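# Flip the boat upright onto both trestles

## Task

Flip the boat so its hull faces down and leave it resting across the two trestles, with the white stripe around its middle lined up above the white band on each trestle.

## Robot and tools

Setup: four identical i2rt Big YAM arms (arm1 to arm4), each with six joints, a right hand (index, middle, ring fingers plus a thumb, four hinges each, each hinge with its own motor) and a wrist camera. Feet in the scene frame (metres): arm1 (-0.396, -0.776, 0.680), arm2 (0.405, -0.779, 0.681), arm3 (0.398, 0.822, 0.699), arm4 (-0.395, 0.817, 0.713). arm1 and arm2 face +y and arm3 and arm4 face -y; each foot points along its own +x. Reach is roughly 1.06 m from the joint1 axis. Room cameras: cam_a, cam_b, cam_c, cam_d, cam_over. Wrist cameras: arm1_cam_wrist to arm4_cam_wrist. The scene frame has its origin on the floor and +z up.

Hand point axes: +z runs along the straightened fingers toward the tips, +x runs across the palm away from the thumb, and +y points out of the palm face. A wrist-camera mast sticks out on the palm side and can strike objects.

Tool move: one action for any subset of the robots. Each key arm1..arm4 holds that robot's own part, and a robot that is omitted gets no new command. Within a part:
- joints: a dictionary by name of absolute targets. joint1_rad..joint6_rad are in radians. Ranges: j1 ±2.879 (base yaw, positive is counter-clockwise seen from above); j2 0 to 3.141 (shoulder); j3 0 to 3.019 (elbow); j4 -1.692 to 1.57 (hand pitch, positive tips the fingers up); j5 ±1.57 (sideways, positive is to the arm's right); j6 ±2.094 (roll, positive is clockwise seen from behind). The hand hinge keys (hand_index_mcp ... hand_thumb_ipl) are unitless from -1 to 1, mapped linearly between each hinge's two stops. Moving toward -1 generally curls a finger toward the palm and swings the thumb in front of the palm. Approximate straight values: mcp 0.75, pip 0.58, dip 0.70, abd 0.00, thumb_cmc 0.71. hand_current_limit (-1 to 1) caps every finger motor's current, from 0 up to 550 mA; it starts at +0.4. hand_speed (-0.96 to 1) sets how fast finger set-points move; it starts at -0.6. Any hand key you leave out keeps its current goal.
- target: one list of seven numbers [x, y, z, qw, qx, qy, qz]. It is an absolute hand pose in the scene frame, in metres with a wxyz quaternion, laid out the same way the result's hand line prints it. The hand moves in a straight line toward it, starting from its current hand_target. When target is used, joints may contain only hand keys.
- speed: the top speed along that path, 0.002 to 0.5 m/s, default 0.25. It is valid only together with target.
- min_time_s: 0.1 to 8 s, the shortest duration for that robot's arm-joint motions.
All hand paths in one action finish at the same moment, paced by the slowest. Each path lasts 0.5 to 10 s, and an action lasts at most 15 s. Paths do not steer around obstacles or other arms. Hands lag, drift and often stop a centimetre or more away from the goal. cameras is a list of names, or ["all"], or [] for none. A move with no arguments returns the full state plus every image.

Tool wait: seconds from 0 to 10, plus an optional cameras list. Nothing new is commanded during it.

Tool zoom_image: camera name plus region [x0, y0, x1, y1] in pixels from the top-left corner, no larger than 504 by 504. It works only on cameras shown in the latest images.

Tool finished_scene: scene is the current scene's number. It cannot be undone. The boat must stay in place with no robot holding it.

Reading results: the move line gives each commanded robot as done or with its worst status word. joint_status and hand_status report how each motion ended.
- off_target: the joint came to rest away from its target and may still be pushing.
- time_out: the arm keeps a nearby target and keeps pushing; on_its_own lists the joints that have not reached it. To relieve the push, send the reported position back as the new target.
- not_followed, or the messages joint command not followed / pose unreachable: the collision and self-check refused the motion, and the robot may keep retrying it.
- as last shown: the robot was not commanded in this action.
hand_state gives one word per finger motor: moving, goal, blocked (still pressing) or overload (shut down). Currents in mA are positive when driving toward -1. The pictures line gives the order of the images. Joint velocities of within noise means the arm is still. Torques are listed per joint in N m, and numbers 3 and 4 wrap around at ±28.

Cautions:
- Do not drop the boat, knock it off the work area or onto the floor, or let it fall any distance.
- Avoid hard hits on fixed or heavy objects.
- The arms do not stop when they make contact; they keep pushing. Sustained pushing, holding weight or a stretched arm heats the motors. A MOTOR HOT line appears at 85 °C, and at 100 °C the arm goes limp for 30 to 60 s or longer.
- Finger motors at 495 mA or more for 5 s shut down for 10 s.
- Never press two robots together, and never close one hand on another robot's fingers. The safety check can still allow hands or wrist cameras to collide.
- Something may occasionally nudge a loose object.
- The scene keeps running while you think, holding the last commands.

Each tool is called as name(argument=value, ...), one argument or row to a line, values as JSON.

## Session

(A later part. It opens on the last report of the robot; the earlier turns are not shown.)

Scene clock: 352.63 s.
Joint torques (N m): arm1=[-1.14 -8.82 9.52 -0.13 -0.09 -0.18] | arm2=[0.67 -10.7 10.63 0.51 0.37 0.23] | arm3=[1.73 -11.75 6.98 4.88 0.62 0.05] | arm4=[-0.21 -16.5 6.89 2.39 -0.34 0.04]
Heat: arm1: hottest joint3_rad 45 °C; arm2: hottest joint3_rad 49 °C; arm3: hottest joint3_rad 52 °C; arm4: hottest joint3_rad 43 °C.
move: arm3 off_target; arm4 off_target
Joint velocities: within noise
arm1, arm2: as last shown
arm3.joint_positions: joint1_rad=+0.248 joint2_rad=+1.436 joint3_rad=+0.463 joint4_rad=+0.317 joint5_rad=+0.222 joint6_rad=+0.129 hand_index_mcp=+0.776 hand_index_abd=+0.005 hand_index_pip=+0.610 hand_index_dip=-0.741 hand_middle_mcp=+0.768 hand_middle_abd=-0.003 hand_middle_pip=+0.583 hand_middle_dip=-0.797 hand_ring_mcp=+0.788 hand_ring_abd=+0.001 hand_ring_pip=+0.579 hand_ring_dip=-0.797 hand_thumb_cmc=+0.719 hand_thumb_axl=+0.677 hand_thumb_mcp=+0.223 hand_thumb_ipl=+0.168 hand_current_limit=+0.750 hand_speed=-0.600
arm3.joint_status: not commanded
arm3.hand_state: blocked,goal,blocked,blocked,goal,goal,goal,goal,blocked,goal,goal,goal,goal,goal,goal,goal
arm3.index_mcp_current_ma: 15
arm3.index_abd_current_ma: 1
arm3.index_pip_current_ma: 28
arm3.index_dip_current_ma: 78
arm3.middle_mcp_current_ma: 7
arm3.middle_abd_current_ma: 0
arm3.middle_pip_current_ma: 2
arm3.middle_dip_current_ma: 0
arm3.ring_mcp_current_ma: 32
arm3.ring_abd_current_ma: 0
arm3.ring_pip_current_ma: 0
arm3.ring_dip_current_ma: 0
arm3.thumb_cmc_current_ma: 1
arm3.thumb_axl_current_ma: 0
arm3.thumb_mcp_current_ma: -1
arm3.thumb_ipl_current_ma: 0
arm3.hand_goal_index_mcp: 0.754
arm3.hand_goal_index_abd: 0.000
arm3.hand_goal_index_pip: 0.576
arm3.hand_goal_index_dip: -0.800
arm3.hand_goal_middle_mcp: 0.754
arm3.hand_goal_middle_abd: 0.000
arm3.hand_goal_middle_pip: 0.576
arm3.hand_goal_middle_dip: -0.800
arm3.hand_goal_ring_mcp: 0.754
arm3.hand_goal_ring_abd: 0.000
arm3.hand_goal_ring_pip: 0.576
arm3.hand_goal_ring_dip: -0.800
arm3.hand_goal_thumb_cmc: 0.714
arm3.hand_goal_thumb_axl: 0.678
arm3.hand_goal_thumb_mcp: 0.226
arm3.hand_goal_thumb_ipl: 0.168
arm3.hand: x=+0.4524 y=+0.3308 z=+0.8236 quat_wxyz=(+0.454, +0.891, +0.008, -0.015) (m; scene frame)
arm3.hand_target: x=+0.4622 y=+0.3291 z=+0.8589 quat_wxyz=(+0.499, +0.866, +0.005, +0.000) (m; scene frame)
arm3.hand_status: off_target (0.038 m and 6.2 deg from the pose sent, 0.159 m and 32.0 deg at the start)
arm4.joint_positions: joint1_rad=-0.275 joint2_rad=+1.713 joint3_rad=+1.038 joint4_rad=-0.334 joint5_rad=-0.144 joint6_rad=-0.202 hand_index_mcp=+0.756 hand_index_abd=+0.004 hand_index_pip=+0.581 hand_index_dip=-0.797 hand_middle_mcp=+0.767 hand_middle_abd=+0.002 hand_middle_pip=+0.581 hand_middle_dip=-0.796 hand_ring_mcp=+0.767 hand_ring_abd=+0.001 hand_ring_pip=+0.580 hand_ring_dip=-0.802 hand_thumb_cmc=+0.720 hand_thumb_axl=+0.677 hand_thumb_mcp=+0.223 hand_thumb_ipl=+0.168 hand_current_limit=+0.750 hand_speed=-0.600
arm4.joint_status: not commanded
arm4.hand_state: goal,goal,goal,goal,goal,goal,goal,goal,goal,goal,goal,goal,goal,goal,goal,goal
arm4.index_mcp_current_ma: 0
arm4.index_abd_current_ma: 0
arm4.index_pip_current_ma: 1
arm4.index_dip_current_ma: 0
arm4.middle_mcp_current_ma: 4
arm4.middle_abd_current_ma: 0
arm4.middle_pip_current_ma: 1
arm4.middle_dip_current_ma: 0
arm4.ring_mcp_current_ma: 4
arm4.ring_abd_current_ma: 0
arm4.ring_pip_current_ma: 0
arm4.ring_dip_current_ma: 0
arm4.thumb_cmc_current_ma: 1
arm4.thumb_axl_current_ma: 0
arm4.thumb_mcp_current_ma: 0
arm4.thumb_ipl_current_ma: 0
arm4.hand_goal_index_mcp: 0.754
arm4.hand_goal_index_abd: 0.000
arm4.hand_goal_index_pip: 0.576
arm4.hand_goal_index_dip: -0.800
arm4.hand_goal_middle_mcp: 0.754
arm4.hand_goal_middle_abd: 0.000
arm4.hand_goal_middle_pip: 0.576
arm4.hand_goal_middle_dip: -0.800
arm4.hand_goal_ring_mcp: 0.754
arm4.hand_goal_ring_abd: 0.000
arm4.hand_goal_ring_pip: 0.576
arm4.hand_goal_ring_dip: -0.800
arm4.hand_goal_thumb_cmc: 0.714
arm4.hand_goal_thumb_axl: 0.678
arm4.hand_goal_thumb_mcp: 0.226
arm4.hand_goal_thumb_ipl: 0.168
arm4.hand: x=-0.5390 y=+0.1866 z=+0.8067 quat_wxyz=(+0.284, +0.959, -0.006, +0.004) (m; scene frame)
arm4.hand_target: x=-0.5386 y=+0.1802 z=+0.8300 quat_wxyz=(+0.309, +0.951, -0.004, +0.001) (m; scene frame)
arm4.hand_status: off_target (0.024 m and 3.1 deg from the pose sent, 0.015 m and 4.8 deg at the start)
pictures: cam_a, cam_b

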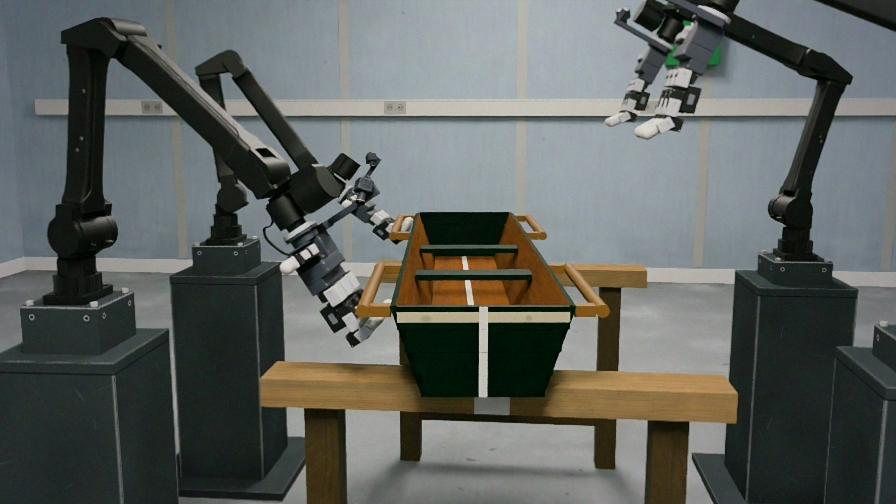

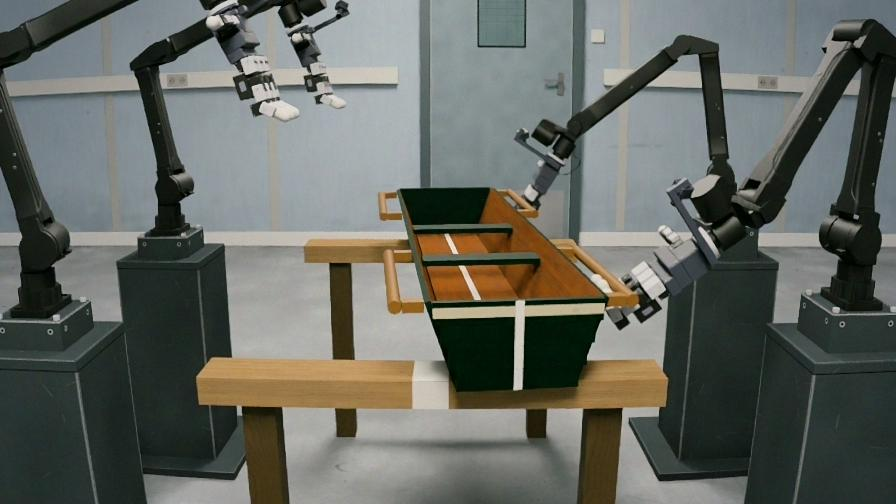

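move(
  arm3={"target": [0.462, 0.320, 0.815, 0.5, 0.866, 0, 0], "speed": 0.06},
  arm4={"target": [-0.538, 0.175, 0.79, 0.3090, 0.9511, 0, 0], "speed": 0.06},
  cameras=["arm3_cam_wrist", "arm4_cam_wrist", "cam_b"],
)

move(
  arm3={"joints": {"hand_index_dip": 0.55, "hand_middle_dip": 0.55, "hand_ring_dip": 0.55}},
  arm4={"joints": {"hand_index_dip": 0.55, "hand_middle_dip": 0.55, "hand_ring_dip": 0.55}},
  cameras=["arm3_cam_wrist", "arm4_cam_wrist", "cam_b", "cam_a"],
)

Scene clock: 357.50 s.
Joint torques (N m): arm1=[-1.2 -8.76 9.54 -0.13 -0.09 -0.18] | arm2=[0.26 -10.99 10.55 0.55 0.38 0.2] | arm3=[0.79 -8.47 6.56 3.58 0.39 0.09] | arm4=[-0.09 -13.86 6.53 2.47 -0.32 -0.07]
Heat: arm1: hottest joint3_rad 45 °C; arm2: hottest joint3_rad 49 °C; arm3: hottest joint3_rad 51 °C; arm4: hottest joint3_rad 43 °C.
move: arm3 off_target; arm4 done
Joint velocities: within noise
arm1.joint_positions: joint1_rad=-0.146 joint2_rad=+1.348 joint3_rad=+1.774 joint4_rad=-1.541 joint5_rad=-0.074 joint6_rad=-0.144 hand_index_mcp=+0.902 hand_index_abd=-0.003 hand_index_pip=+0.581 hand_index_dip=+0.029 hand_middle_mcp=+0.903 hand_middle_abd=-0.003 hand_middle_pip=+0.581 hand_middle_dip=+0.030 hand_ring_mcp=+0.903 hand_ring_abd=-0.003 hand_ring_pip=+0.581 hand_ring_dip=+0.030 hand_thumb_cmc=+0.717 hand_thumb_axl=+0.677 hand_thumb_mcp=+0.223 hand_thumb_ipl=+0.168 hand_current_limit=+0.750 hand_speed=-0.880
arm1.joint_status: not commanded
arm1.hand_state: goal,goal,goal,goal,goal,goal,goal,goal,goal,goal,goal,goal,goal,goal,goal,goal
arm1.index_mcp_current_ma: 8
arm1.index_abd_current_ma: -7
arm1.index_pip_current_ma: 10
arm1.index_dip_current_ma: -1
arm1.middle_mcp_current_ma: 9
arm1.middle_abd_current_ma: -7
arm1.middle_pip_current_ma: 10
arm1.middle_dip_current_ma: -1
arm1.ring_mcp_current_ma: 9
arm1.ring_abd_current_ma: -7
arm1.ring_pip_current_ma: 9
arm1.ring_dip_current_ma: 0
arm1.thumb_cmc_current_ma: 10
arm1.thumb_axl_current_ma: -2
arm1.thumb_mcp_current_ma: -10
arm1.thumb_ipl_current_ma: -1
arm1.hand_goal_index_mcp: 0.900
arm1.hand_goal_index_abd: 0.000
arm1.hand_goal_index_pip: 0.578
arm1.hand_goal_index_dip: 0.030
arm1.hand_goal_middle_mcp: 0.900
arm1.hand_goal_middle_abd: 0.000
arm1.hand_goal_middle_pip: 0.578
arm1.hand_goal_middle_dip: 0.030
arm1.hand_goal_ring_mcp: 0.900
arm1.hand_goal_ring_abd: 0.000
arm1.hand_goal_ring_pip: 0.578
arm1.hand_goal_ring_dip: 0.030
arm1.hand_goal_thumb_cmc: 0.714
arm1.hand_goal_thumb_axl: 0.678
arm1.hand_goal_thumb_mcp: 0.226
arm1.hand_goal_thumb_ipl: 0.168
arm1.hand: x=-0.3059 y=-0.2430 z=+1.1676 quat_wxyz=(+0.001, +0.006, +0.974, +0.228) (m; scene frame)
arm1.hand_target: x=-0.3043 y=-0.2501 z=+1.1697 quat_wxyz=(+0.002, +0.001, +0.974, +0.224) (m; scene frame)
arm1.hand_status: not commanded
arm2.joint_positions: joint1_rad=+0.165 joint2_rad=+1.310 joint3_rad=+1.722 joint4_rad=-1.462 joint5_rad=+0.096 joint6_rad=+0.140 hand_index_mcp=+0.905 hand_index_abd=+0.001 hand_index_pip=+0.582 hand_index_dip=+0.031 hand_middle_mcp=+0.904 hand_middle_abd=+0.002 hand_middle_pip=+0.581 hand_middle_dip=+0.033 hand_ring_mcp=+0.904 hand_ring_abd=+0.002 hand_ring_pip=+0.581 hand_ring_dip=+0.034 hand_thumb_cmc=+0.719 hand_thumb_axl=+0.677 hand_thumb_mcp=+0.223 hand_thumb_ipl=+0.168 hand_current_limit=+0.750 hand_speed=-0.880
arm2.joint_status: not commanded
arm2.hand_state: goal,goal,goal,goal,goal,goal,goal,goal,goal,goal,goal,goal,goal,goal,goal,goal
arm2.index_mcp_current_ma: 1
arm2.index_abd_current_ma: 0
arm2.index_pip_current_ma: 0
arm2.index_dip_current_ma: 0
arm2.middle_mcp_current_ma: 0
arm2.middle_abd_current_ma: 0
arm2.middle_pip_current_ma: 0
arm2.middle_dip_current_ma: 0
arm2.ring_mcp_current_ma: 0
arm2.ring_abd_current_ma: 0
arm2.ring_pip_current_ma: 0
arm2.ring_dip_current_ma: 0
arm2.thumb_cmc_current_ma: 1
arm2.thumb_axl_current_ma: 0
arm2.thumb_mcp_current_ma: 0
arm2.thumb_ipl_current_ma: 0
arm2.hand_goal_index_mcp: 0.900
arm2.hand_goal_index_abd: 0.000
arm2.hand_goal_index_pip: 0.578
arm2.hand_goal_index_dip: 0.030
arm2.hand_goal_middle_mcp: 0.900
arm2.hand_goal_middle_abd: 0.000
arm2.hand_goal_middle_pip: 0.578
arm2.hand_goal_middle_dip: 0.030
arm2.hand_goal_ring_mcp: 0.900
arm2.hand_goal_ring_abd: 0.000
arm2.hand_goal_ring_pip: 0.578
arm2.hand_goal_ring_dip: 0.030
arm2.hand_goal_thumb_cmc: 0.714
arm2.hand_goal_thumb_axl: 0.678
arm2.hand_goal_thumb_mcp: 0.226
arm2.hand_goal_thumb_ipl: 0.168
arm2.hand: x=+0.3660 y=-0.2467 z=+1.1772 quat_wxyz=(+0.001, -0.004, +0.965, +0.261) (m; scene frame)
arm2.hand_target: x=+0.3603 y=-0.2501 z=+1.1700 quat_wxyz=(+0.000, +0.000, +0.968, +0.250) (m; scene frame)
arm2.hand_status: not commanded
arm3.joint_positions: joint1_rad=+0.259 joint2_rad=+1.570 joint3_rad=+0.450 joint4_rad=+0.532 joint5_rad=+0.229 joint6_rad=+0.139 hand_index_mcp=+0.770 hand_index_abd=+0.003 hand_index_pip=+0.582 hand_index_dip=-0.797 hand_middle_mcp=+0.768 hand_middle_abd=-0.003 hand_middle_pip=+0.583 hand_middle_dip=-0.797 hand_ring_mcp=+0.770 hand_ring_abd=+0.001 hand_ring_pip=+0.579 hand_ring_dip=-0.797 hand_thumb_cmc=+0.719 hand_thumb_axl=+0.677 hand_thumb_mcp=+0.223 hand_thumb_ipl=+0.168 hand_current_limit=+0.750 hand_speed=-0.600
arm3.joint_status: not commanded
arm3.hand_state: goal,goal,goal,goal,goal,goal,goal,goal,goal,goal,goal,goal,goal,goal,goal,goal
arm3.index_mcp_current_ma: 9
arm3.index_abd_current_ma: 0
arm3.index_pip_current_ma: 1
arm3.index_dip_current_ma: 1
arm3.middle_mcp_current_ma: 7
arm3.middle_abd_current_ma: 0
arm3.middle_pip_current_ma: 2
arm3.middle_dip_current_ma: 0
arm3.ring_mcp_current_ma: 9
arm3.ring_abd_current_ma: 0
arm3.ring_pip_current_ma: 0
arm3.ring_dip_current_ma: 0
arm3.thumb_cmc_current_ma: 1
arm3.thumb_axl_current_ma: 0
arm3.thumb_mcp_current_ma: -1
arm3.thumb_ipl_current_ma: 0
arm3.hand_goal_index_mcp: 0.754
arm3.hand_goal_index_abd: 0.000
arm3.hand_goal_index_pip: 0.576
arm3.hand_goal_index_dip: -0.800
arm3.hand_goal_middle_mcp: 0.754
arm3.hand_goal_middle_abd: 0.000
arm3.hand_goal_middle_pip: 0.576
arm3.hand_goal_middle_dip: -0.800
arm3.hand_goal_ring_mcp: 0.754
arm3.hand_goal_ring_abd: 0.000
arm3.hand_goal_ring_pip: 0.576
arm3.hand_goal_ring_dip: -0.800
arm3.hand_goal_thumb_cmc: 0.714
arm3.hand_goal_thumb_axl: 0.678
arm3.hand_goal_thumb_mcp: 0.226
arm3.hand_goal_thumb_ipl: 0.168
arm3.hand: x=+0.4575 y=+0.3244 z=+0.8060 quat_wxyz=(+0.484, +0.875, +0.002, -0.005) (m; scene frame)
arm3.hand_target: x=+0.4614 y=+0.3201 z=+0.8149 quat_wxyz=(+0.500, +0.866, -0.003, +0.002) (m; scene frame)
arm3.hand_status: off_target (0.011 m and 2.3 deg from the pose sent, 0.017 m and 6.2 deg at the start)
arm4.joint_positions: joint1_rad=-0.275 joint2_rad=+1.766 joint3_rad=+1.019 joint4_rad=-0.233 joint5_rad=-0.144 joint6_rad=-0.202 hand_index_mcp=+0.756 hand_index_abd=+0.004 hand_index_pip=+0.581 hand_index_dip=-0.797 hand_middle_mcp=+0.766 hand_middle_abd=+0.002 hand_middle_pip=+0.581 hand_middle_dip=-0.796 hand_ring_mcp=+0.767 hand_ring_abd=+0.001 hand_ring_pip=+0.580 hand_ring_dip=-0.802 hand_thumb_cmc=+0.720 hand_thumb_axl=+0.677 hand_thumb_mcp=+0.223 hand_thumb_ipl=+0.168 hand_current_limit=+0.750 hand_speed=-0.600
arm4.joint_status: not commanded
arm4.hand_state: goal,goal,goal,goal,goal,goal,goal,goal,goal,goal,goal,goal,goal,goal,goal,goal
arm4.index_mcp_current_ma: 0
arm4.index_abd_current_ma: 0
arm4.index_pip_current_ma: 1
arm4.index_dip_current_ma: 0
arm4.middle_mcp_current_ma: 4
arm4.middle_abd_current_ma: 0
arm4.middle_pip_current_ma: 1
arm4.middle_dip_current_ma: 0
arm4.ring_mcp_current_ma: 4
arm4.ring_abd_current_ma: 0
arm4.ring_pip_current_ma: 0
arm4.ring_dip_current_ma: 0
arm4.thumb_cmc_current_ma: 1
arm4.thumb_axl_current_ma: 0
arm4.thumb_mcp_current_ma: 0
arm4.thumb_ipl_current_ma: 0
arm4.hand_goal_index_mcp: 0.754
arm4.hand_goal_index_abd: 0.000
arm4.hand_goal_index_pip: 0.576
arm4.hand_goal_index_dip: -0.800
arm4.hand_goal_middle_mcp: 0.754
arm4.hand_goal_middle_abd: 0.000
arm4.hand_goal_middle_pip: 0.576
arm4.hand_goal_middle_dip: -0.800
arm4.hand_goal_ring_mcp: 0.754
arm4.hand_goal_ring_abd: 0.000
arm4.hand_goal_ring_pip: 0.576
arm4.hand_goal_ring_dip: -0.800
arm4.hand_goal_thumb_cmc: 0.714
arm4.hand_goal_thumb_axl: 0.678
arm4.hand_goal_thumb_mcp: 0.226
arm4.hand_goal_thumb_ipl: 0.168
arm4.hand: x=-0.5406 y=+0.1808 z=+0.7854 quat_wxyz=(+0.298, +0.955, -0.004, +0.001) (m; scene frame)
arm4.hand_target: x=-0.5380 y=+0.1751 z=+0.7898 quat_wxyz=(+0.309, +0.951, +0.000, +0.000) (m; scene frame)
arm4.hand_status: done (0.008 m and 1.5 deg from the pose sent, 0.020 m and 3.1 deg at the start)
pictures: arm3_cam_wrist, arm4_cam_wrist, cam_b
camera_calibration:
arm3_cam_wrist: T_world_to_cam=[[-0.766542, -0.366663, 0.527231, 0.0825501], [-0.461304, 0.885546, -0.0548386, -0.0751669], [-0.44678, -0.28525, -0.847951, 1.10185], [0, 0, 0, 1]] pos_world=[0.520887, 0.411134, 0.886669]
arm4_cam_wrist: T_world_to_cam=[[-0.784599, -0.50264, 0.362983, -0.584682], [-0.409067, 0.859617, 0.306143, -0.666373], [-0.465906, 0.0917154, -0.880068, 0.546637], [0, 0, 0, 1]] pos_world=[-0.476651, 0.228805, 0.897313]

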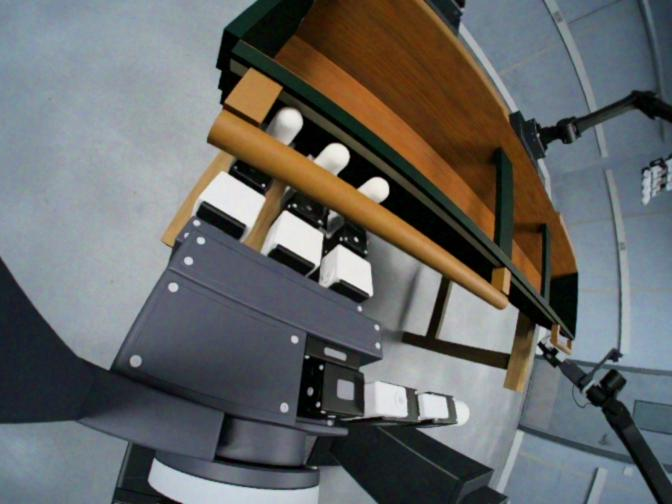

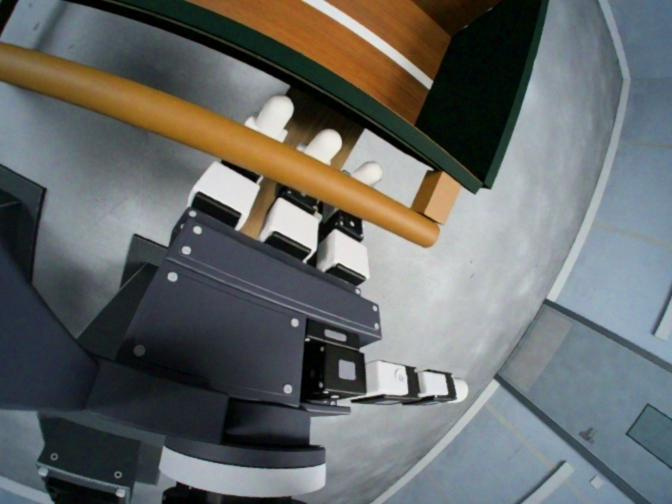

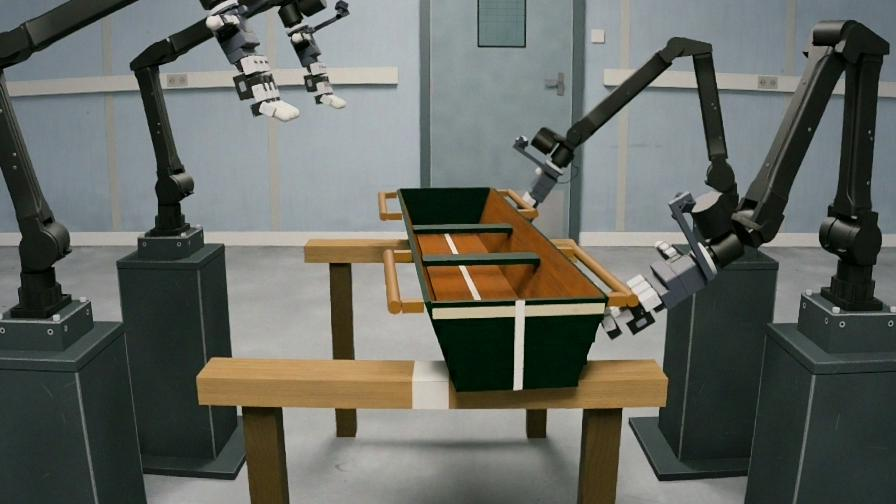

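Scene clock: 358.93 s.
Joint torques (N m): arm1=[-1.26 -8.82 9.52 -0.14 -0.09 -0.18] | arm2=[0.79 -10.52 10.51 0.49 0.34 0.19] | arm3=[0.03 -8.59 8.08 3.67 0.39 0.08] | arm4=[-0.09 -13.98 6.6 2.37 -0.33 -0.07]
Heat: arm1: hottest joint3_rad 45 °C; arm2: hottest joint3_rad 48 °C; arm3: hottest joint3_rad 51 °C; arm4: hottest joint3_rad 43 °C.
move: arm3 off_target; arm4 done
Joint velocities: within noise
arm1, arm2: as last shown
arm3.joint_positions: joint1_rad=+0.266 joint2_rad=+1.570 joint3_rad=+0.431 joint4_rad=+0.532 joint5_rad=+0.229 joint6_rad=+0.133 hand_index_mcp=+0.770 hand_index_abd=+0.003 hand_index_pip=+0.582 hand_index_dip=+0.547 hand_middle_mcp=+0.759 hand_middle_abd=+0.001 hand_middle_pip=+0.575 hand_middle_dip=+0.548 hand_ring_mcp=+0.721 hand_ring_abd=+0.008 hand_ring_pip=+0.513 hand_ring_dip=-0.316 hand_thumb_cmc=+0.720 hand_thumb_axl=+0.677 hand_thumb_mcp=+0.223 hand_thumb_ipl=+0.168 hand_current_limit=+0.750 hand_speed=-0.600
arm3.joint_status: hand_ring_dip off_target (ended at -0.316, target +0.550); the others done
arm3.hand_state: goal,goal,goal,goal,goal,goal,goal,goal,blocked,goal,blocked,blocked,goal,goal,goal,goal
arm3.index_mcp_current_ma: 8
arm3.index_abd_current_ma: 0
arm3.index_pip_current_ma: 1
arm3.index_dip_current_ma: 0
arm3.middle_mcp_current_ma: 1
arm3.middle_abd_current_ma: 0
arm3.middle_pip_current_ma: 0
arm3.middle_dip_current_ma: 0
arm3.ring_mcp_current_ma: -30
arm3.ring_abd_current_ma: 2
arm3.ring_pip_current_ma: -85
arm3.ring_dip_current_ma: -481
arm3.thumb_cmc_current_ma: 1
arm3.thumb_axl_current_ma: 0
arm3.thumb_mcp_current_ma: -1
arm3.thumb_ipl_current_ma: 0
arm3.hand_goal_index_mcp: 0.754
arm3.hand_goal_index_abd: 0.000
arm3.hand_goal_index_pip: 0.576
arm3.hand_goal_index_dip: 0.550
arm3.hand_goal_middle_mcp: 0.754
arm3.hand_goal_middle_abd: 0.000
arm3.hand_goal_middle_pip: 0.576
arm3.hand_goal_middle_dip: 0.550
arm3.hand_goal_ring_mcp: 0.754
arm3.hand_goal_ring_abd: 0.000
arm3.hand_goal_ring_pip: 0.576
arm3.hand_goal_ring_dip: 0.550
arm3.hand_goal_thumb_cmc: 0.714
arm3.hand_goal_thumb_axl: 0.678
arm3.hand_goal_thumb_mcp: 0.226
arm3.hand_goal_thumb_ipl: 0.168
arm3.hand: x=+0.4590 y=+0.3320 z=+0.7985 quat_wxyz=(+0.476, +0.880, +0.008, -0.008) (m; scene frame)
arm3.hand_target: x=+0.4618 y=+0.3201 z=+0.8151 quat_wxyz=(+0.500, +0.866, -0.001, +0.000) (m; scene frame)
arm3.hand_status: not commanded
arm4.joint_positions: joint1_rad=-0.275 joint2_rad=+1.766 joint3_rad=+1.019 joint4_rad=-0.233 joint5_rad=-0.144 joint6_rad=-0.202 hand_index_mcp=+0.756 hand_index_abd=+0.004 hand_index_pip=+0.581 hand_index_dip=+0.548 hand_middle_mcp=+0.766 hand_middle_abd=+0.002 hand_middle_pip=+0.581 hand_middle_dip=+0.547 hand_ring_mcp=+0.767 hand_ring_abd=+0.001 hand_ring_pip=+0.580 hand_ring_dip=+0.547 hand_thumb_cmc=+0.720 hand_thumb_axl=+0.677 hand_thumb_mcp=+0.223 hand_thumb_ipl=+0.168 hand_current_limit=+0.750 hand_speed=-0.600
arm4.joint_status: all done
arm4.hand_state: goal,goal,goal,goal,goal,goal,goal,goal,goal,goal,goal,goal,goal,goal,goal,goal
arm4.index_mcp_current_ma: 0
arm4.index_abd_current_ma: 0
arm4.index_pip_current_ma: 1
arm4.index_dip_current_ma: 0
arm4.middle_mcp_current_ma: 4
arm4.middle_abd_current_ma: 0
arm4.middle_pip_current_ma: 1
arm4.middle_dip_current_ma: 0
arm4.ring_mcp_current_ma: 4
arm4.ring_abd_current_ma: 0
arm4.ring_pip_current_ma: 0
arm4.ring_dip_current_ma: 0
arm4.thumb_cmc_current_ma: 1
arm4.thumb_axl_current_ma: 0
arm4.thumb_mcp_current_ma: 0
arm4.thumb_ipl_current_ma: 0
arm4.hand_goal_index_mcp: 0.754
arm4.hand_goal_index_abd: 0.000
arm4.hand_goal_index_pip: 0.576
arm4.hand_goal_index_dip: 0.550
arm4.hand_goal_middle_mcp: 0.754
arm4.hand_goal_middle_abd: 0.000
arm4.hand_goal_middle_pip: 0.576
arm4.hand_goal_middle_dip: 0.550
arm4.hand_goal_ring_mcp: 0.754
arm4.hand_goal_ring_abd: 0.000
arm4.hand_goal_ring_pip: 0.576
arm4.hand_goal_ring_dip: 0.550
arm4.hand_goal_thumb_cmc: 0.714
arm4.hand_goal_thumb_axl: 0.678
arm4.hand_goal_thumb_mcp: 0.226
arm4.hand_goal_thumb_ipl: 0.168
arm4.hand: x=-0.5406 y=+0.1808 z=+0.7854 quat_wxyz=(+0.298, +0.955, -0.004, +0.001) (m; scene frame)
arm4.hand_target: x=-0.5380 y=+0.1751 z=+0.7898 quat_wxyz=(+0.309, +0.951, +0.000, +0.000) (m; scene frame)
arm4.hand_status: not commanded
pictures: arm3_cam_wrist, arm4_cam_wrist, cam_a, cam_b
camera_calibration:
arm3_cam_wrist: T_world_to_cam=[[-0.757693, -0.383256, 0.52822, 0.0910872], [-0.46997, 0.88202, -0.0341787, -0.0930484], [-0.452802, -0.274145, -0.848419, 1.0978], [0, 0, 0, 1]] pos_world=[0.522371, 0.417936, 0.880099]
arm4_cam_wrist: T_world_to_cam=[[-0.784599, -0.50264, 0.362983, -0.584682], [-0.409067, 0.859617, 0.306143, -0.666373], [-0.465906, 0.0917154, -0.880068, 0.546637], [0, 0, 0, 1]] pos_world=[-0.476651, 0.228805, 0.897313]

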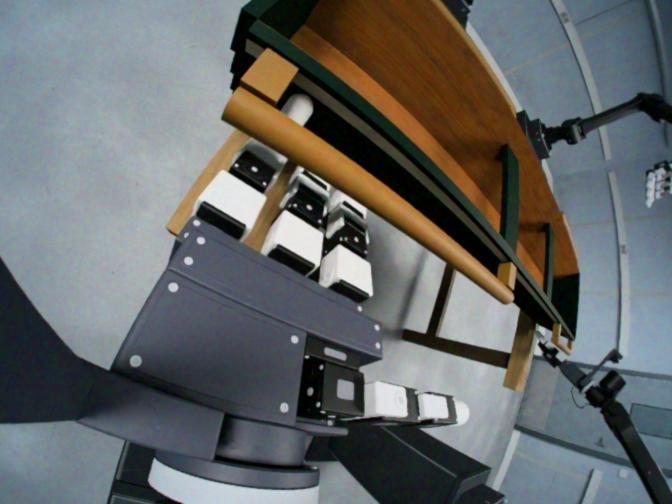

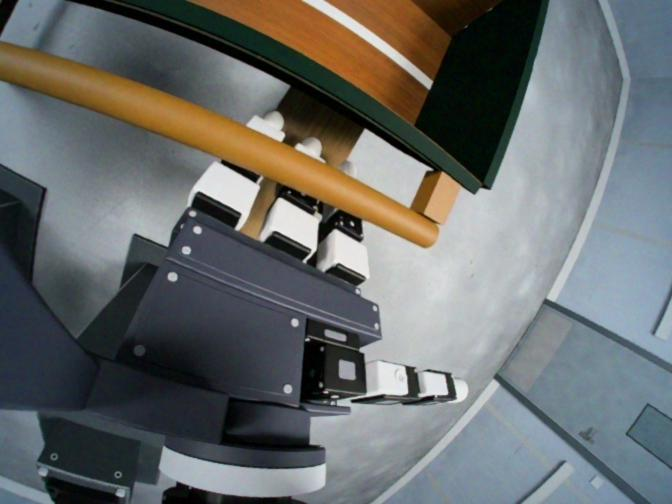

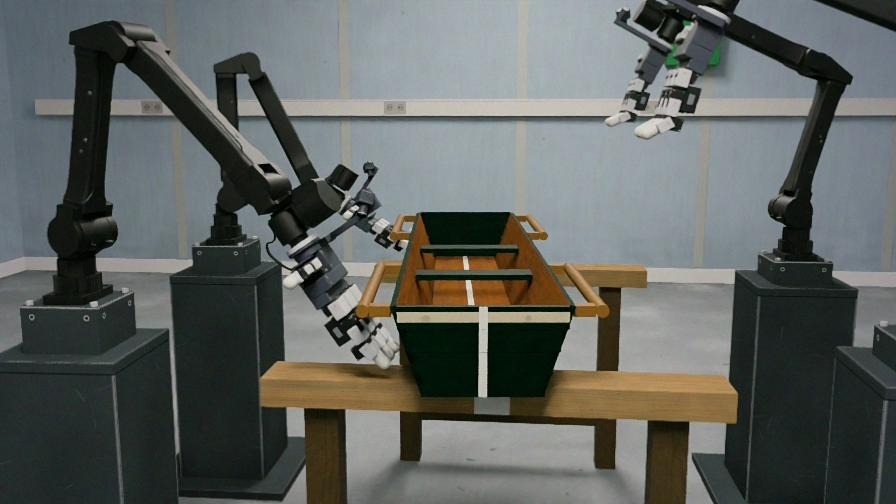

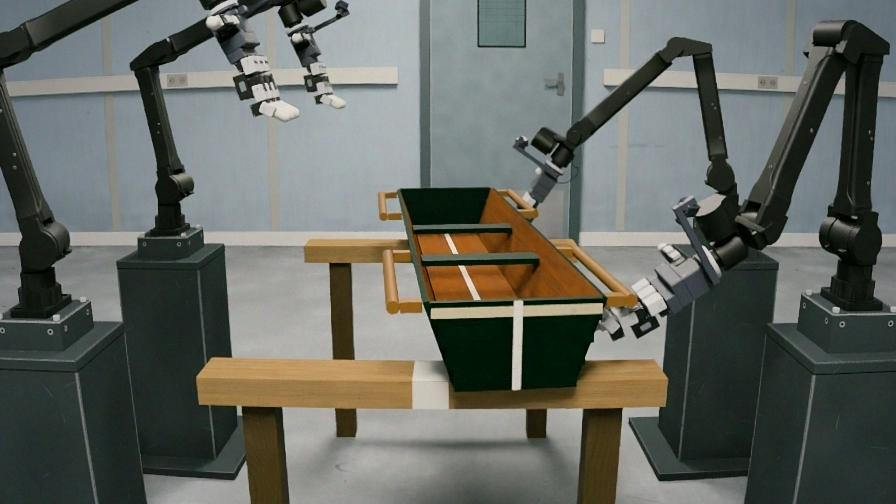

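move(
  arm3={"target": [0.462, 0.330, 0.790, 0.5373, 0.8434, 0, 0], "speed": 0.06},
)

move(
  arm3={"target": [0.462, 0.430, 0.830, 0.5736, 0.8192, 0, 0], "speed": 0.1},
  arm4={"target": [-0.538, 0.300, 0.84, 0.5, 0.866, 0, 0], "speed": 0.1},
  cameras=["arm3_cam_wrist", "arm4_cam_wrist", "cam_a", "cam_b"],
)

Scene clock: 362.57 s.
Joint torques (N m): arm1=[-1.2 -8.82 9.55 -0.12 -0.09 -0.19] | arm2=[-0.03 -10.87 10.58 0.4 0.35 0.21] | arm3=[-0.26 -8.18 6.02 3.49 0.52 -0.07] | arm4=[0.5 -14.51 6.53 2.59 -0.33 -0.03]
Heat: arm1: hottest joint3_rad 44 °C; arm2: hottest joint3_rad 48 °C; arm3: hottest joint3_rad 50 °C; arm4: hottest joint3_rad 42 °C.
move: arm3 off_target
Joint velocities: within noise
arm1, arm2, arm4: as last shown
arm3.joint_positions: joint1_rad=+0.274 joint2_rad=+1.741 joint3_rad=+0.392 joint4_rad=+0.851 joint5_rad=+0.246 joint6_rad=+0.139 hand_index_mcp=+0.770 hand_index_abd=+0.003 hand_index_pip=+0.582 hand_index_dip=+0.547 hand_middle_mcp=+0.760 hand_middle_abd=+0.001 hand_middle_pip=+0.575 hand_middle_dip=+0.548 hand_ring_mcp=+0.686 hand_ring_abd=+0.012 hand_ring_pip=+0.490 hand_ring_dip=-0.299 hand_thumb_cmc=+0.720 hand_thumb_axl=+0.677 hand_thumb_mcp=+0.223 hand_thumb_ipl=+0.168 hand_current_limit=+0.750 hand_speed=-0.600
arm3.joint_status: not commanded
arm3.hand_state: goal,goal,goal,goal,goal,goal,goal,goal,blocked,goal,blocked,blocked,goal,goal,goal,goal
arm3.index_mcp_current_ma: 8
arm3.index_abd_current_ma: 0
arm3.index_pip_current_ma: 1
arm3.index_dip_current_ma: 0
arm3.middle_mcp_current_ma: 1
arm3.middle_abd_current_ma: 0
arm3.middle_pip_current_ma: 0
arm3.middle_dip_current_ma: 0
arm3.ring_mcp_current_ma: -109
arm3.ring_abd_current_ma: 4
arm3.ring_pip_current_ma: -147
arm3.ring_dip_current_ma: -481
arm3.thumb_cmc_current_ma: 1
arm3.thumb_axl_current_ma: 0
arm3.thumb_mcp_current_ma: -1
arm3.thumb_ipl_current_ma: 0
arm3.hand_goal_index_mcp: 0.754
arm3.hand_goal_index_abd: 0.000
arm3.hand_goal_index_pip: 0.576
arm3.hand_goal_index_dip: 0.550
arm3.hand_goal_middle_mcp: 0.754
arm3.hand_goal_middle_abd: 0.000
arm3.hand_goal_middle_pip: 0.576
arm3.hand_goal_middle_dip: 0.550
arm3.hand_goal_ring_mcp: 0.754
arm3.hand_goal_ring_abd: 0.000
arm3.hand_goal_ring_pip: 0.576
arm3.hand_goal_ring_dip: 0.550
arm3.hand_goal_thumb_cmc: 0.714
arm3.hand_goal_thumb_axl: 0.678
arm3.hand_goal_thumb_mcp: 0.226
arm3.hand_goal_thumb_ipl: 0.168
arm3.hand: x=+0.4581 y=+0.3391 z=+0.7827 quat_wxyz=(+0.522, +0.853, -0.002, +0.002) (m; scene frame)
arm3.hand_target: x=+0.4614 y=+0.3303 z=+0.7899 quat_wxyz=(+0.537, +0.844, -0.003, +0.001) (m; scene frame)
arm3.hand_status: off_target (0.012 m and 2.1 deg from the pose sent, 0.009 m and 8.3 deg at the start)
pictures: none

Scene clock: 365.43 s.
Joint torques (N m): arm1=[-1.26 -8.82 9.54 -0.13 -0.09 -0.18] | arm2=[0.44 -10.87 10.54 0.46 0.39 0.22] | arm3=[1.61 -7.88 3.33 3.36 0.4 0.08] | arm4=[-1.49 -11.4 5.08 3 -0.44 0.15]
Heat: arm1: hottest joint3_rad 44 °C; arm2: hottest joint3_rad 48 °C; arm3: hottest joint3_rad 50 °C; arm4: hottest joint3_rad 42 °C.
move: arm3 off_target; arm4 off_target
Joint velocities: within noise
arm1, arm2: as last shown
arm3.joint_positions: joint1_rad=+0.392 joint2_rad=+1.546 joint3_rad=+0.165 joint4_rad=+0.954 joint5_rad=+0.373 joint6_rad=+0.139 hand_index_mcp=+0.770 hand_index_abd=+0.003 hand_index_pip=+0.582 hand_index_dip=+0.547 hand_middle_mcp=+0.760 hand_middle_abd=+0.001 hand_middle_pip=+0.575 hand_middle_dip=+0.548 hand_ring_mcp=+0.760 hand_ring_abd=+0.003 hand_ring_pip=+0.576 hand_ring_dip=+0.547 hand_thumb_cmc=+0.720 hand_thumb_axl=+0.677 hand_thumb_mcp=+0.223 hand_thumb_ipl=+0.168 hand_current_limit=+0.750 hand_speed=-0.600
arm3.joint_status: not commanded
arm3.hand_state: goal,goal,goal,goal,goal,goal,goal,goal,goal,goal,goal,goal,goal,goal,goal,goal
arm3.index_mcp_current_ma: 8
arm3.index_abd_current_ma: 0
arm3.index_pip_current_ma: 1
arm3.index_dip_current_ma: 0
arm3.middle_mcp_current_ma: 2
arm3.middle_abd_current_ma: 0
arm3.middle_pip_current_ma: 0
arm3.middle_dip_current_ma: 0
arm3.ring_mcp_current_ma: 1
arm3.ring_abd_current_ma: 0
arm3.ring_pip_current_ma: 0
arm3.ring_dip_current_ma: 0
arm3.thumb_cmc_current_ma: 1
arm3.thumb_axl_current_ma: 0
arm3.thumb_mcp_current_ma: -1
arm3.thumb_ipl_current_ma: 0
arm3.hand_goal_index_mcp: 0.754
arm3.hand_goal_index_abd: 0.000
arm3.hand_goal_index_pip: 0.576
arm3.hand_goal_index_dip: 0.550
arm3.hand_goal_middle_mcp: 0.754
arm3.hand_goal_middle_abd: 0.000
arm3.hand_goal_middle_pip: 0.576
arm3.hand_goal_middle_dip: 0.550
arm3.hand_goal_ring_mcp: 0.754
arm3.hand_goal_ring_abd: 0.000
arm3.hand_goal_ring_pip: 0.576
arm3.hand_goal_ring_dip: 0.550
arm3.hand_goal_thumb_cmc: 0.714
arm3.hand_goal_thumb_axl: 0.678
arm3.hand_goal_thumb_mcp: 0.226
arm3.hand_goal_thumb_ipl: 0.168
arm3.on_its_own: hand_ring_dip moved +0.846 to your old target +0.550
arm3.hand: x=+0.4605 y=+0.4273 z=+0.8196 quat_wxyz=(+0.558, +0.830, +0.007, -0.010) (m; scene frame)
arm3.hand_target: x=+0.4621 y=+0.4298 z=+0.8296 quat_wxyz=(+0.573, +0.820, +0.001, +0.000) (m; scene frame)
arm3.hand_status: off_target (0.011 m and 2.6 deg from the pose sent, 0.103 m and 7.0 deg at the start)
arm4.joint_positions: joint1_rad=-0.364 joint2_rad=+1.592 joint3_rad=+0.530 joint4_rad=+0.465 joint5_rad=-0.304 joint6_rad=-0.197 hand_index_mcp=+0.759 hand_index_abd=+0.003 hand_index_pip=+0.581 hand_index_dip=+0.548 hand_middle_mcp=+0.766 hand_middle_abd=+0.002 hand_middle_pip=+0.581 hand_middle_dip=+0.547 hand_ring_mcp=+0.766 hand_ring_abd=+0.001 hand_ring_pip=+0.580 hand_ring_dip=+0.548 hand_thumb_cmc=+0.720 hand_thumb_axl=+0.677 hand_thumb_mcp=+0.223 hand_thumb_ipl=+0.168 hand_current_limit=+0.750 hand_speed=-0.600
arm4.joint_status: not commanded
arm4.hand_state: goal,goal,goal,goal,goal,goal,goal,goal,goal,goal,goal,goal,goal,goal,goal,goal
arm4.index_mcp_current_ma: 1
arm4.index_abd_current_ma: 0
arm4.index_pip_current_ma: 1
arm4.index_dip_current_ma: 0
arm4.middle_mcp_current_ma: 4
arm4.middle_abd_current_ma: 0
arm4.middle_pip_current_ma: 1
arm4.middle_dip_current_ma: 0
arm4.ring_mcp_current_ma: 3
arm4.ring_abd_current_ma: 0
arm4.ring_pip_current_ma: 0
arm4.ring_dip_current_ma: 0
arm4.thumb_cmc_current_ma: 1
arm4.thumb_axl_current_ma: 0
arm4.thumb_mcp_current_ma: 0
arm4.thumb_ipl_current_ma: 0
arm4.hand_goal_index_mcp: 0.754
arm4.hand_goal_index_abd: 0.000
arm4.hand_goal_index_pip: 0.576
arm4.hand_goal_index_dip: 0.550
arm4.hand_goal_middle_mcp: 0.754
arm4.hand_goal_middle_abd: 0.000
arm4.hand_goal_middle_pip: 0.576
arm4.hand_goal_middle_dip: 0.550
arm4.hand_goal_ring_mcp: 0.754
arm4.hand_goal_ring_abd: 0.000
arm4.hand_goal_ring_pip: 0.576
arm4.hand_goal_ring_dip: 0.550
arm4.hand_goal_thumb_cmc: 0.714
arm4.hand_goal_thumb_axl: 0.678
arm4.hand_goal_thumb_mcp: 0.226
arm4.hand_goal_thumb_ipl: 0.168
arm4.hand: x=-0.5311 y=+0.2997 z=+0.8232 quat_wxyz=(+0.481, +0.877, +0.007, +0.004) (m; scene frame)
arm4.hand_target: x=-0.5382 y=+0.2995 z=+0.8395 quat_wxyz=(+0.500, +0.866, -0.001, +0.001) (m; scene frame)
arm4.hand_status: off_target (0.018 m and 2.7 deg from the pose sent, 0.131 m and 25.4 deg at the start)
pictures: arm3_cam_wrist, arm4_cam_wrist, cam_a, cam_b
camera_calibration:
arm3_cam_wrist: T_world_to_cam=[[-0.756674, -0.273114, 0.594014, 0.0160265], [-0.468383, 0.860341, -0.201075, -0.0303014], [-0.456138, -0.430374, -0.77892, 1.1539], [0, 0, 0, 1]] pos_world=[0.52427, 0.527054, 0.883179]
arm4_cam_wrist: T_world_to_cam=[[-0.774552, -0.339359, 0.533765, -0.715398], [-0.42922, 0.901844, -0.0494674, -0.506907], [-0.464586, -0.267418, -0.844185, 0.652263], [0, 0, 0, 1]] pos_world=[-0.468656, 0.388801, 0.90741]

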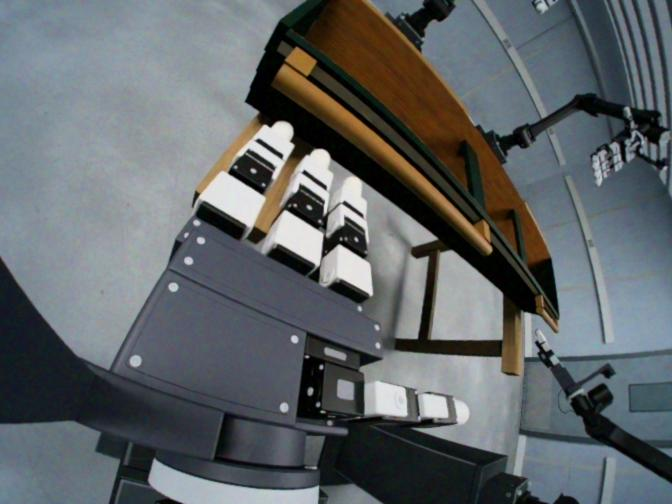

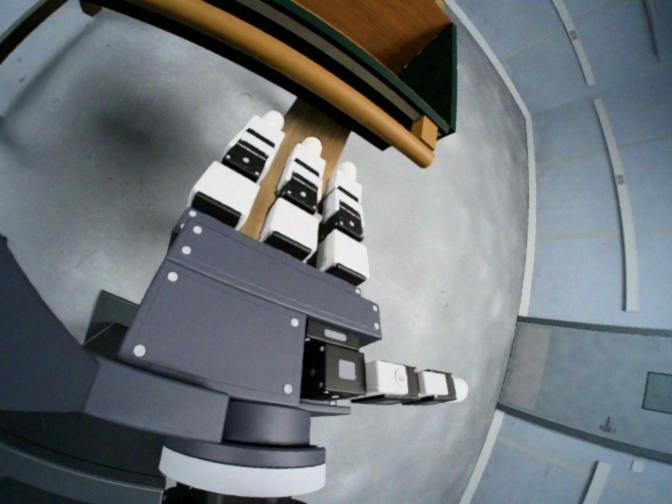

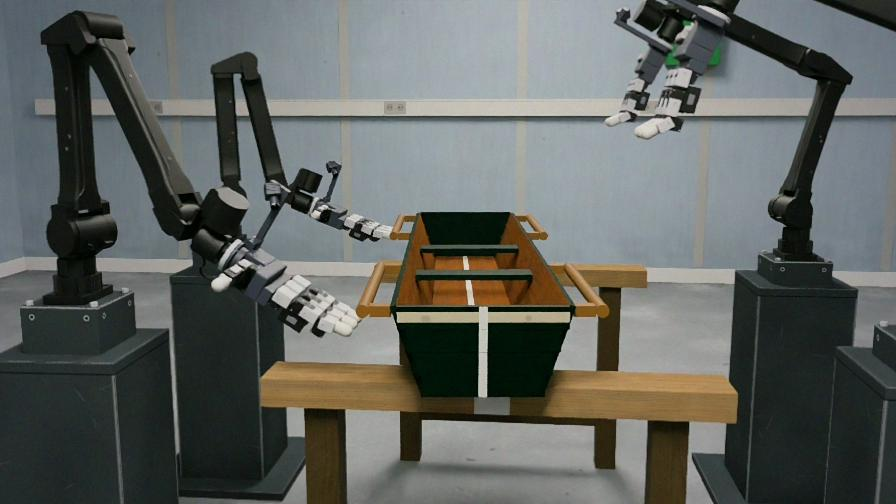

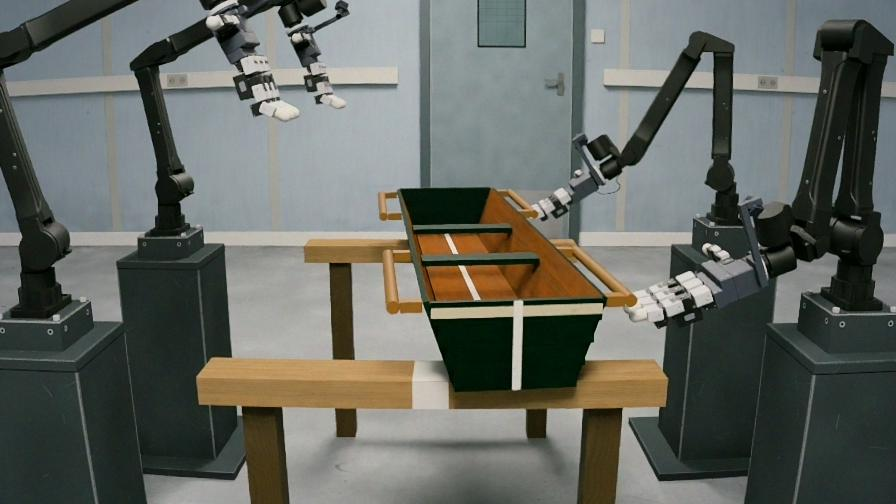

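move(
  arm3={"target": [0.455, 0.400, 0.815, 0.6088, 0.7934, 0, 0], "speed": 0.1, "joints": {"hand_index_mcp": -0.479, "hand_middle_mcp": -0.479, "hand_ring_mcp": -0.479, "hand_index_pip": -0.737, "hand_middle_pip": -0.737, "hand_ring_pip": -0.737, "hand_index_dip": -0.3, "hand_middle_dip": -0.3, "hand_ring_dip": -0.3}},
  arm4={"target": [-0.46, 0.330, 0.815, 0.6088, 0.7934, 0, 0], "speed": 0.1, "joints": {"hand_index_mcp": -0.479, "hand_middle_mcp": -0.479, "hand_ring_mcp": -0.479, "hand_index_pip": -0.737, "hand_middle_pip": -0.737, "hand_ring_pip": -0.737, "hand_index_dip": -0.3, "hand_middle_dip": -0.3, "hand_ring_dip": -0.3}},
  cameras=["arm3_cam_wrist", "arm4_cam_wrist", "cam_a", "cam_b", "cam_d"],
)

zoom_image(
  camera="cam_b",
  region=[480, 160, 800, 400],
)

Scene clock: 370.50 s.
Joint torques (N m): arm1=[-1.2 -8.76 9.51 -0.14 -0.08 -0.18] | arm2=[0.09 -11.11 10.58 0.46 0.38 0.23] | arm3=[-1.32 -7.65 3.25 3.84 -0.02 -0.2] | arm4=[1.26 -9.41 1.87 3.36 0.08 0.08]
Heat: arm1: hottest joint3_rad 44 °C; arm2: hottest joint3_rad 48 °C; arm3: hottest joint3_rad 49 °C; arm4: hottest joint3_rad 42 °C.
move: arm3 off_target; arm4 off_target
Joint velocities: within noise
arm1, arm2: as last shown
arm3.joint_positions: joint1_rad=+0.337 joint2_rad=+1.819 joint3_rad=+0.217 joint4_rad=+1.270 joint5_rad=+0.324 joint6_rad=+0.107 hand_index_mcp=-0.409 hand_index_abd=+0.003 hand_index_pip=-0.668 hand_index_dip=-0.293 hand_middle_mcp=-0.409 hand_middle_abd=+0.001 hand_middle_pip=-0.666 hand_middle_dip=-0.295 hand_ring_mcp=-0.406 hand_ring_abd=+0.003 hand_ring_pip=-0.670 hand_ring_dip=-0.294 hand_thumb_cmc=+0.721 hand_thumb_axl=+0.677 hand_thumb_mcp=+0.223 hand_thumb_ipl=+0.168 hand_current_limit=+0.750 hand_speed=-0.600
arm3.joint_status: hand_index_mcp off_target (ended at -0.409, target -0.479); hand_index_pip off_target (ended at -0.668, target -0.737); hand_middle_mcp off_target (ended at -0.409, target -0.479); hand_middle_pip off_target (ended at -0.666, target -0.737); hand_ring_mcp off_target (ended at -0.406, target -0.479); hand_ring_pip off_target (ended at -0.670, target -0.737); the others done
arm3.hand_state: blocked,goal,blocked,goal,blocked,goal,blocked,goal,blocked,goal,blocked,goal,goal,goal,goal,goal
arm3.index_mcp_current_ma: 111
arm3.index_abd_current_ma: 0
arm3.index_pip_current_ma: 97
arm3.index_dip_current_ma: 2
arm3.middle_mcp_current_ma: 110
arm3.middle_abd_current_ma: 0
arm3.middle_pip_current_ma: 101
arm3.middle_dip_current_ma: 1
arm3.ring_mcp_current_ma: 121
arm3.ring_abd_current_ma: 0
arm3.ring_pip_current_ma: 92
arm3.ring_dip_current_ma: 1
arm3.thumb_cmc_current_ma: 2
arm3.thumb_axl_current_ma: 0
arm3.thumb_mcp_current_ma: -1
arm3.thumb_ipl_current_ma: 0
arm3.hand_goal_index_mcp: -0.478
arm3.hand_goal_index_abd: 0.000
arm3.hand_goal_index_pip: -0.736
arm3.hand_goal_index_dip: -0.300
arm3.hand_goal_middle_mcp: -0.478
arm3.hand_goal_middle_abd: 0.000
arm3.hand_goal_middle_pip: -0.736
arm3.hand_goal_middle_dip: -0.300
arm3.hand_goal_ring_mcp: -0.478
arm3.hand_goal_ring_abd: 0.000
arm3.hand_goal_ring_pip: -0.736
arm3.hand_goal_ring_dip: -0.300
arm3.hand_goal_thumb_cmc: 0.714
arm3.hand_goal_thumb_axl: 0.678
arm3.hand_goal_thumb_mcp: 0.226
arm3.hand_goal_thumb_ipl: 0.168
arm3.hand: x=+0.4555 y=+0.4065 z=+0.8052 quat_wxyz=(+0.592, +0.806, +0.002, -0.001) (m; scene frame)
arm3.hand_target: x=+0.4549 y=+0.4002 z=+0.8151 quat_wxyz=(+0.609, +0.793, +0.000, +0.000) (m; scene frame)
arm3.hand_status: off_target (0.012 m and 2.5 deg from the pose sent, 0.028 m and 7.3 deg at the start)
arm4.joint_positions: joint1_rad=-0.171 joint2_rad=+1.895 joint3_rad=+0.383 joint4_rad=+1.229 joint5_rad=-0.144 joint6_rad=-0.054 hand_index_mcp=-0.409 hand_index_abd=+0.003 hand_index_pip=-0.669 hand_index_dip=-0.294 hand_middle_mcp=-0.406 hand_middle_abd=+0.002 hand_middle_pip=-0.671 hand_middle_dip=-0.294 hand_ring_mcp=-0.404 hand_ring_abd=+0.002 hand_ring_pip=-0.672 hand_ring_dip=-0.294 hand_thumb_cmc=+0.721 hand_thumb_axl=+0.677 hand_thumb_mcp=+0.223 hand_thumb_ipl=+0.168 hand_current_limit=+0.750 hand_speed=-0.600
arm4.joint_status: hand_index_mcp off_target (ended at -0.409, target -0.479); hand_index_pip off_target (ended at -0.669, target -0.737); hand_middle_mcp off_target (ended at -0.406, target -0.479); hand_middle_pip off_target (ended at -0.671, target -0.737); hand_ring_mcp off_target (ended at -0.404, target -0.479); hand_ring_pip off_target (ended at -0.672, target -0.737); the others done
arm4.hand_state: blocked,goal,blocked,goal,blocked,goal,blocked,goal,blocked,goal,blocked,goal,goal,goal,goal,goal
arm4.index_mcp_current_ma: 95
arm4.index_abd_current_ma: 0
arm4.index_pip_current_ma: 79
arm4.index_dip_current_ma: 1
arm4.middle_mcp_current_ma: 103
arm4.middle_abd_current_ma: 0
arm4.middle_pip_current_ma: 75
arm4.middle_dip_current_ma: 1
arm4.ring_mcp_current_ma: 106
arm4.ring_abd_current_ma: 0
arm4.ring_pip_current_ma: 73
arm4.ring_dip_current_ma: 1
arm4.thumb_cmc_current_ma: 1
arm4.thumb_axl_current_ma: 0
arm4.thumb_mcp_current_ma: 0
arm4.thumb_ipl_current_ma: 0
arm4.hand_goal_index_mcp: -0.478
arm4.hand_goal_index_abd: 0.000
arm4.hand_goal_index_pip: -0.736
arm4.hand_goal_index_dip: -0.300
arm4.hand_goal_middle_mcp: -0.478
arm4.hand_goal_middle_abd: 0.000
arm4.hand_goal_middle_pip: -0.736
arm4.hand_goal_middle_dip: -0.300
arm4.hand_goal_ring_mcp: -0.478
arm4.hand_goal_ring_abd: 0.000
arm4.hand_goal_ring_pip: -0.736
arm4.hand_goal_ring_dip: -0.300
arm4.hand_goal_thumb_cmc: 0.714
arm4.hand_goal_thumb_axl: 0.678
arm4.hand_goal_thumb_mcp: 0.226
arm4.hand_goal_thumb_ipl: 0.168
arm4.hand: x=-0.4622 y=+0.3296 z=+0.8116 quat_wxyz=(+0.601, +0.799, +0.005, -0.005) (m; scene frame)
arm4.hand_target: x=-0.4600 y=+0.3296 z=+0.8151 quat_wxyz=(+0.609, +0.793, +0.001, +0.000) (m; scene frame)
arm4.hand_status: done (0.004 m and 1.4 deg from the pose sent, 0.078 m and 17.6 deg at the start)
pictures: arm3_cam_wrist, arm4_cam_wrist, cam_a, cam_b, cam_d
camera_calibration:
arm3_cam_wrist: T_world_to_cam=[[-0.768724, -0.225948, 0.59834, -0.00195244], [-0.465238, 0.839499, -0.280705, 0.0534639], [-0.438881, -0.494156, -0.750462, 1.12654], [0, 0, 0, 1]] pos_world=[0.517791, 0.511363, 0.861603]
arm4_cam_wrist: T_world_to_cam=[[-0.770448, -0.16475, 0.615847, -0.767978], [-0.420847, 0.857059, -0.297216, -0.285188], [-0.478851, -0.488167, -0.729654, 0.655677], [0, 0, 0, 1]] pos_world=[-0.397735, 0.437978, 0.866611]

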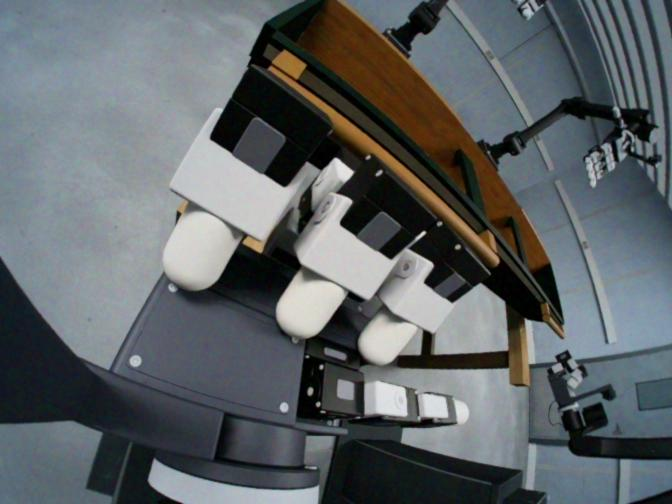

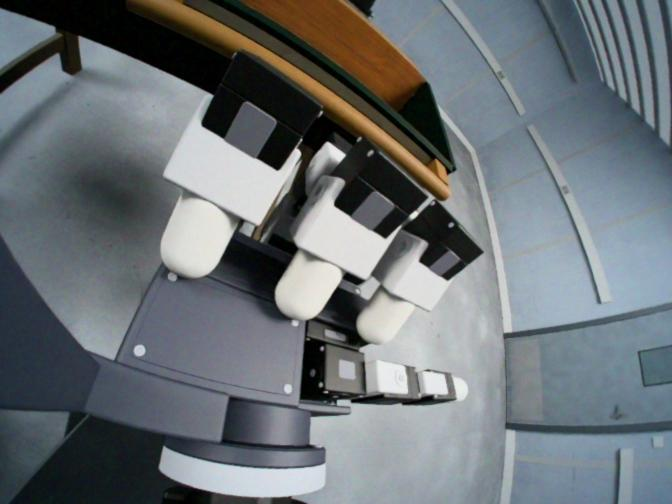

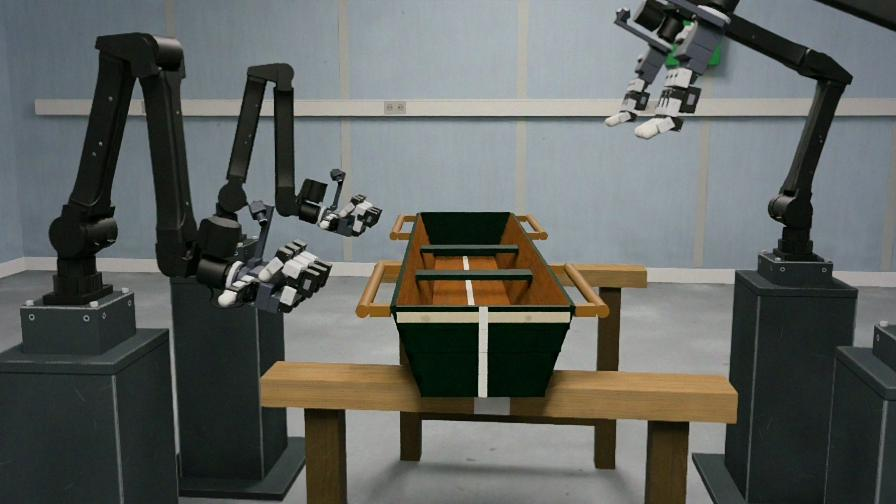

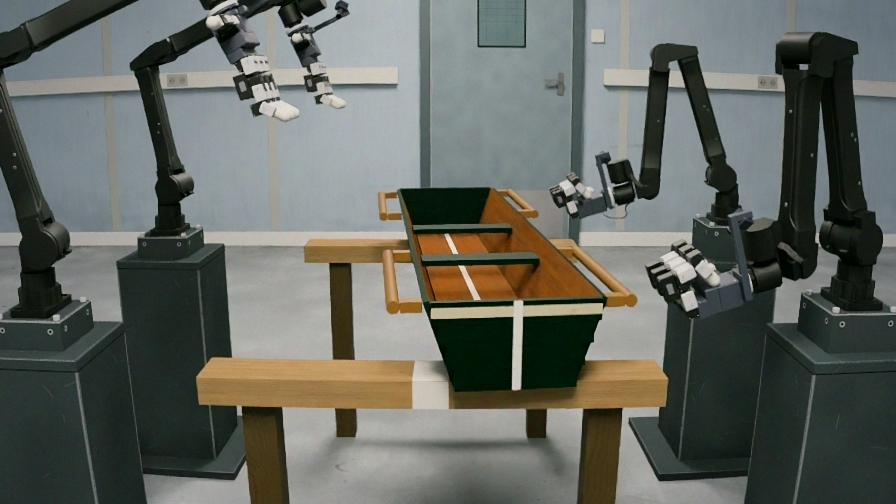

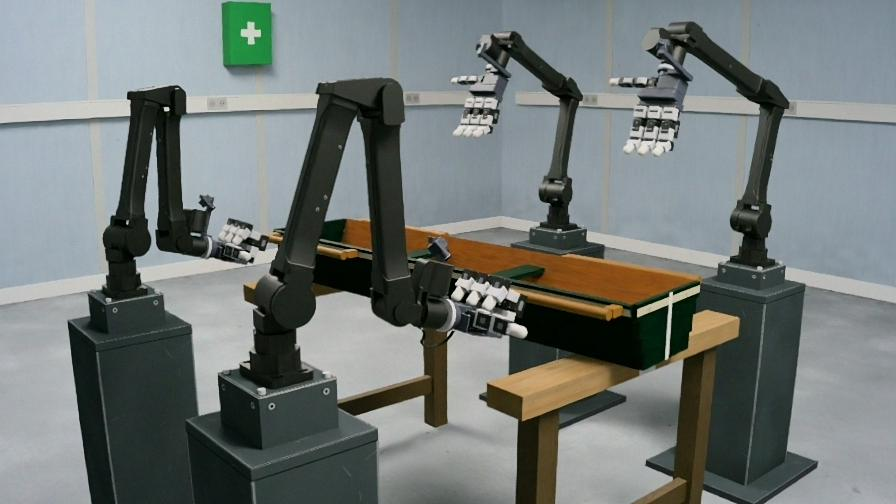

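Scaled by 1.575 from the camera's 896x504 image, which has a finer 1280x720 frame.

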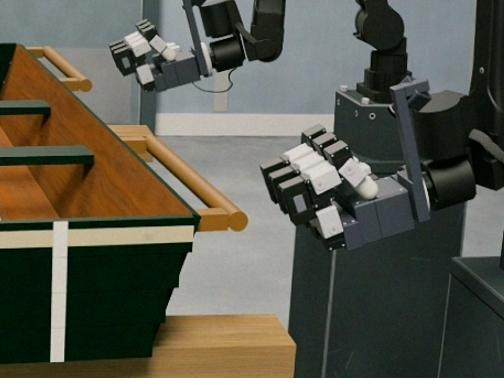

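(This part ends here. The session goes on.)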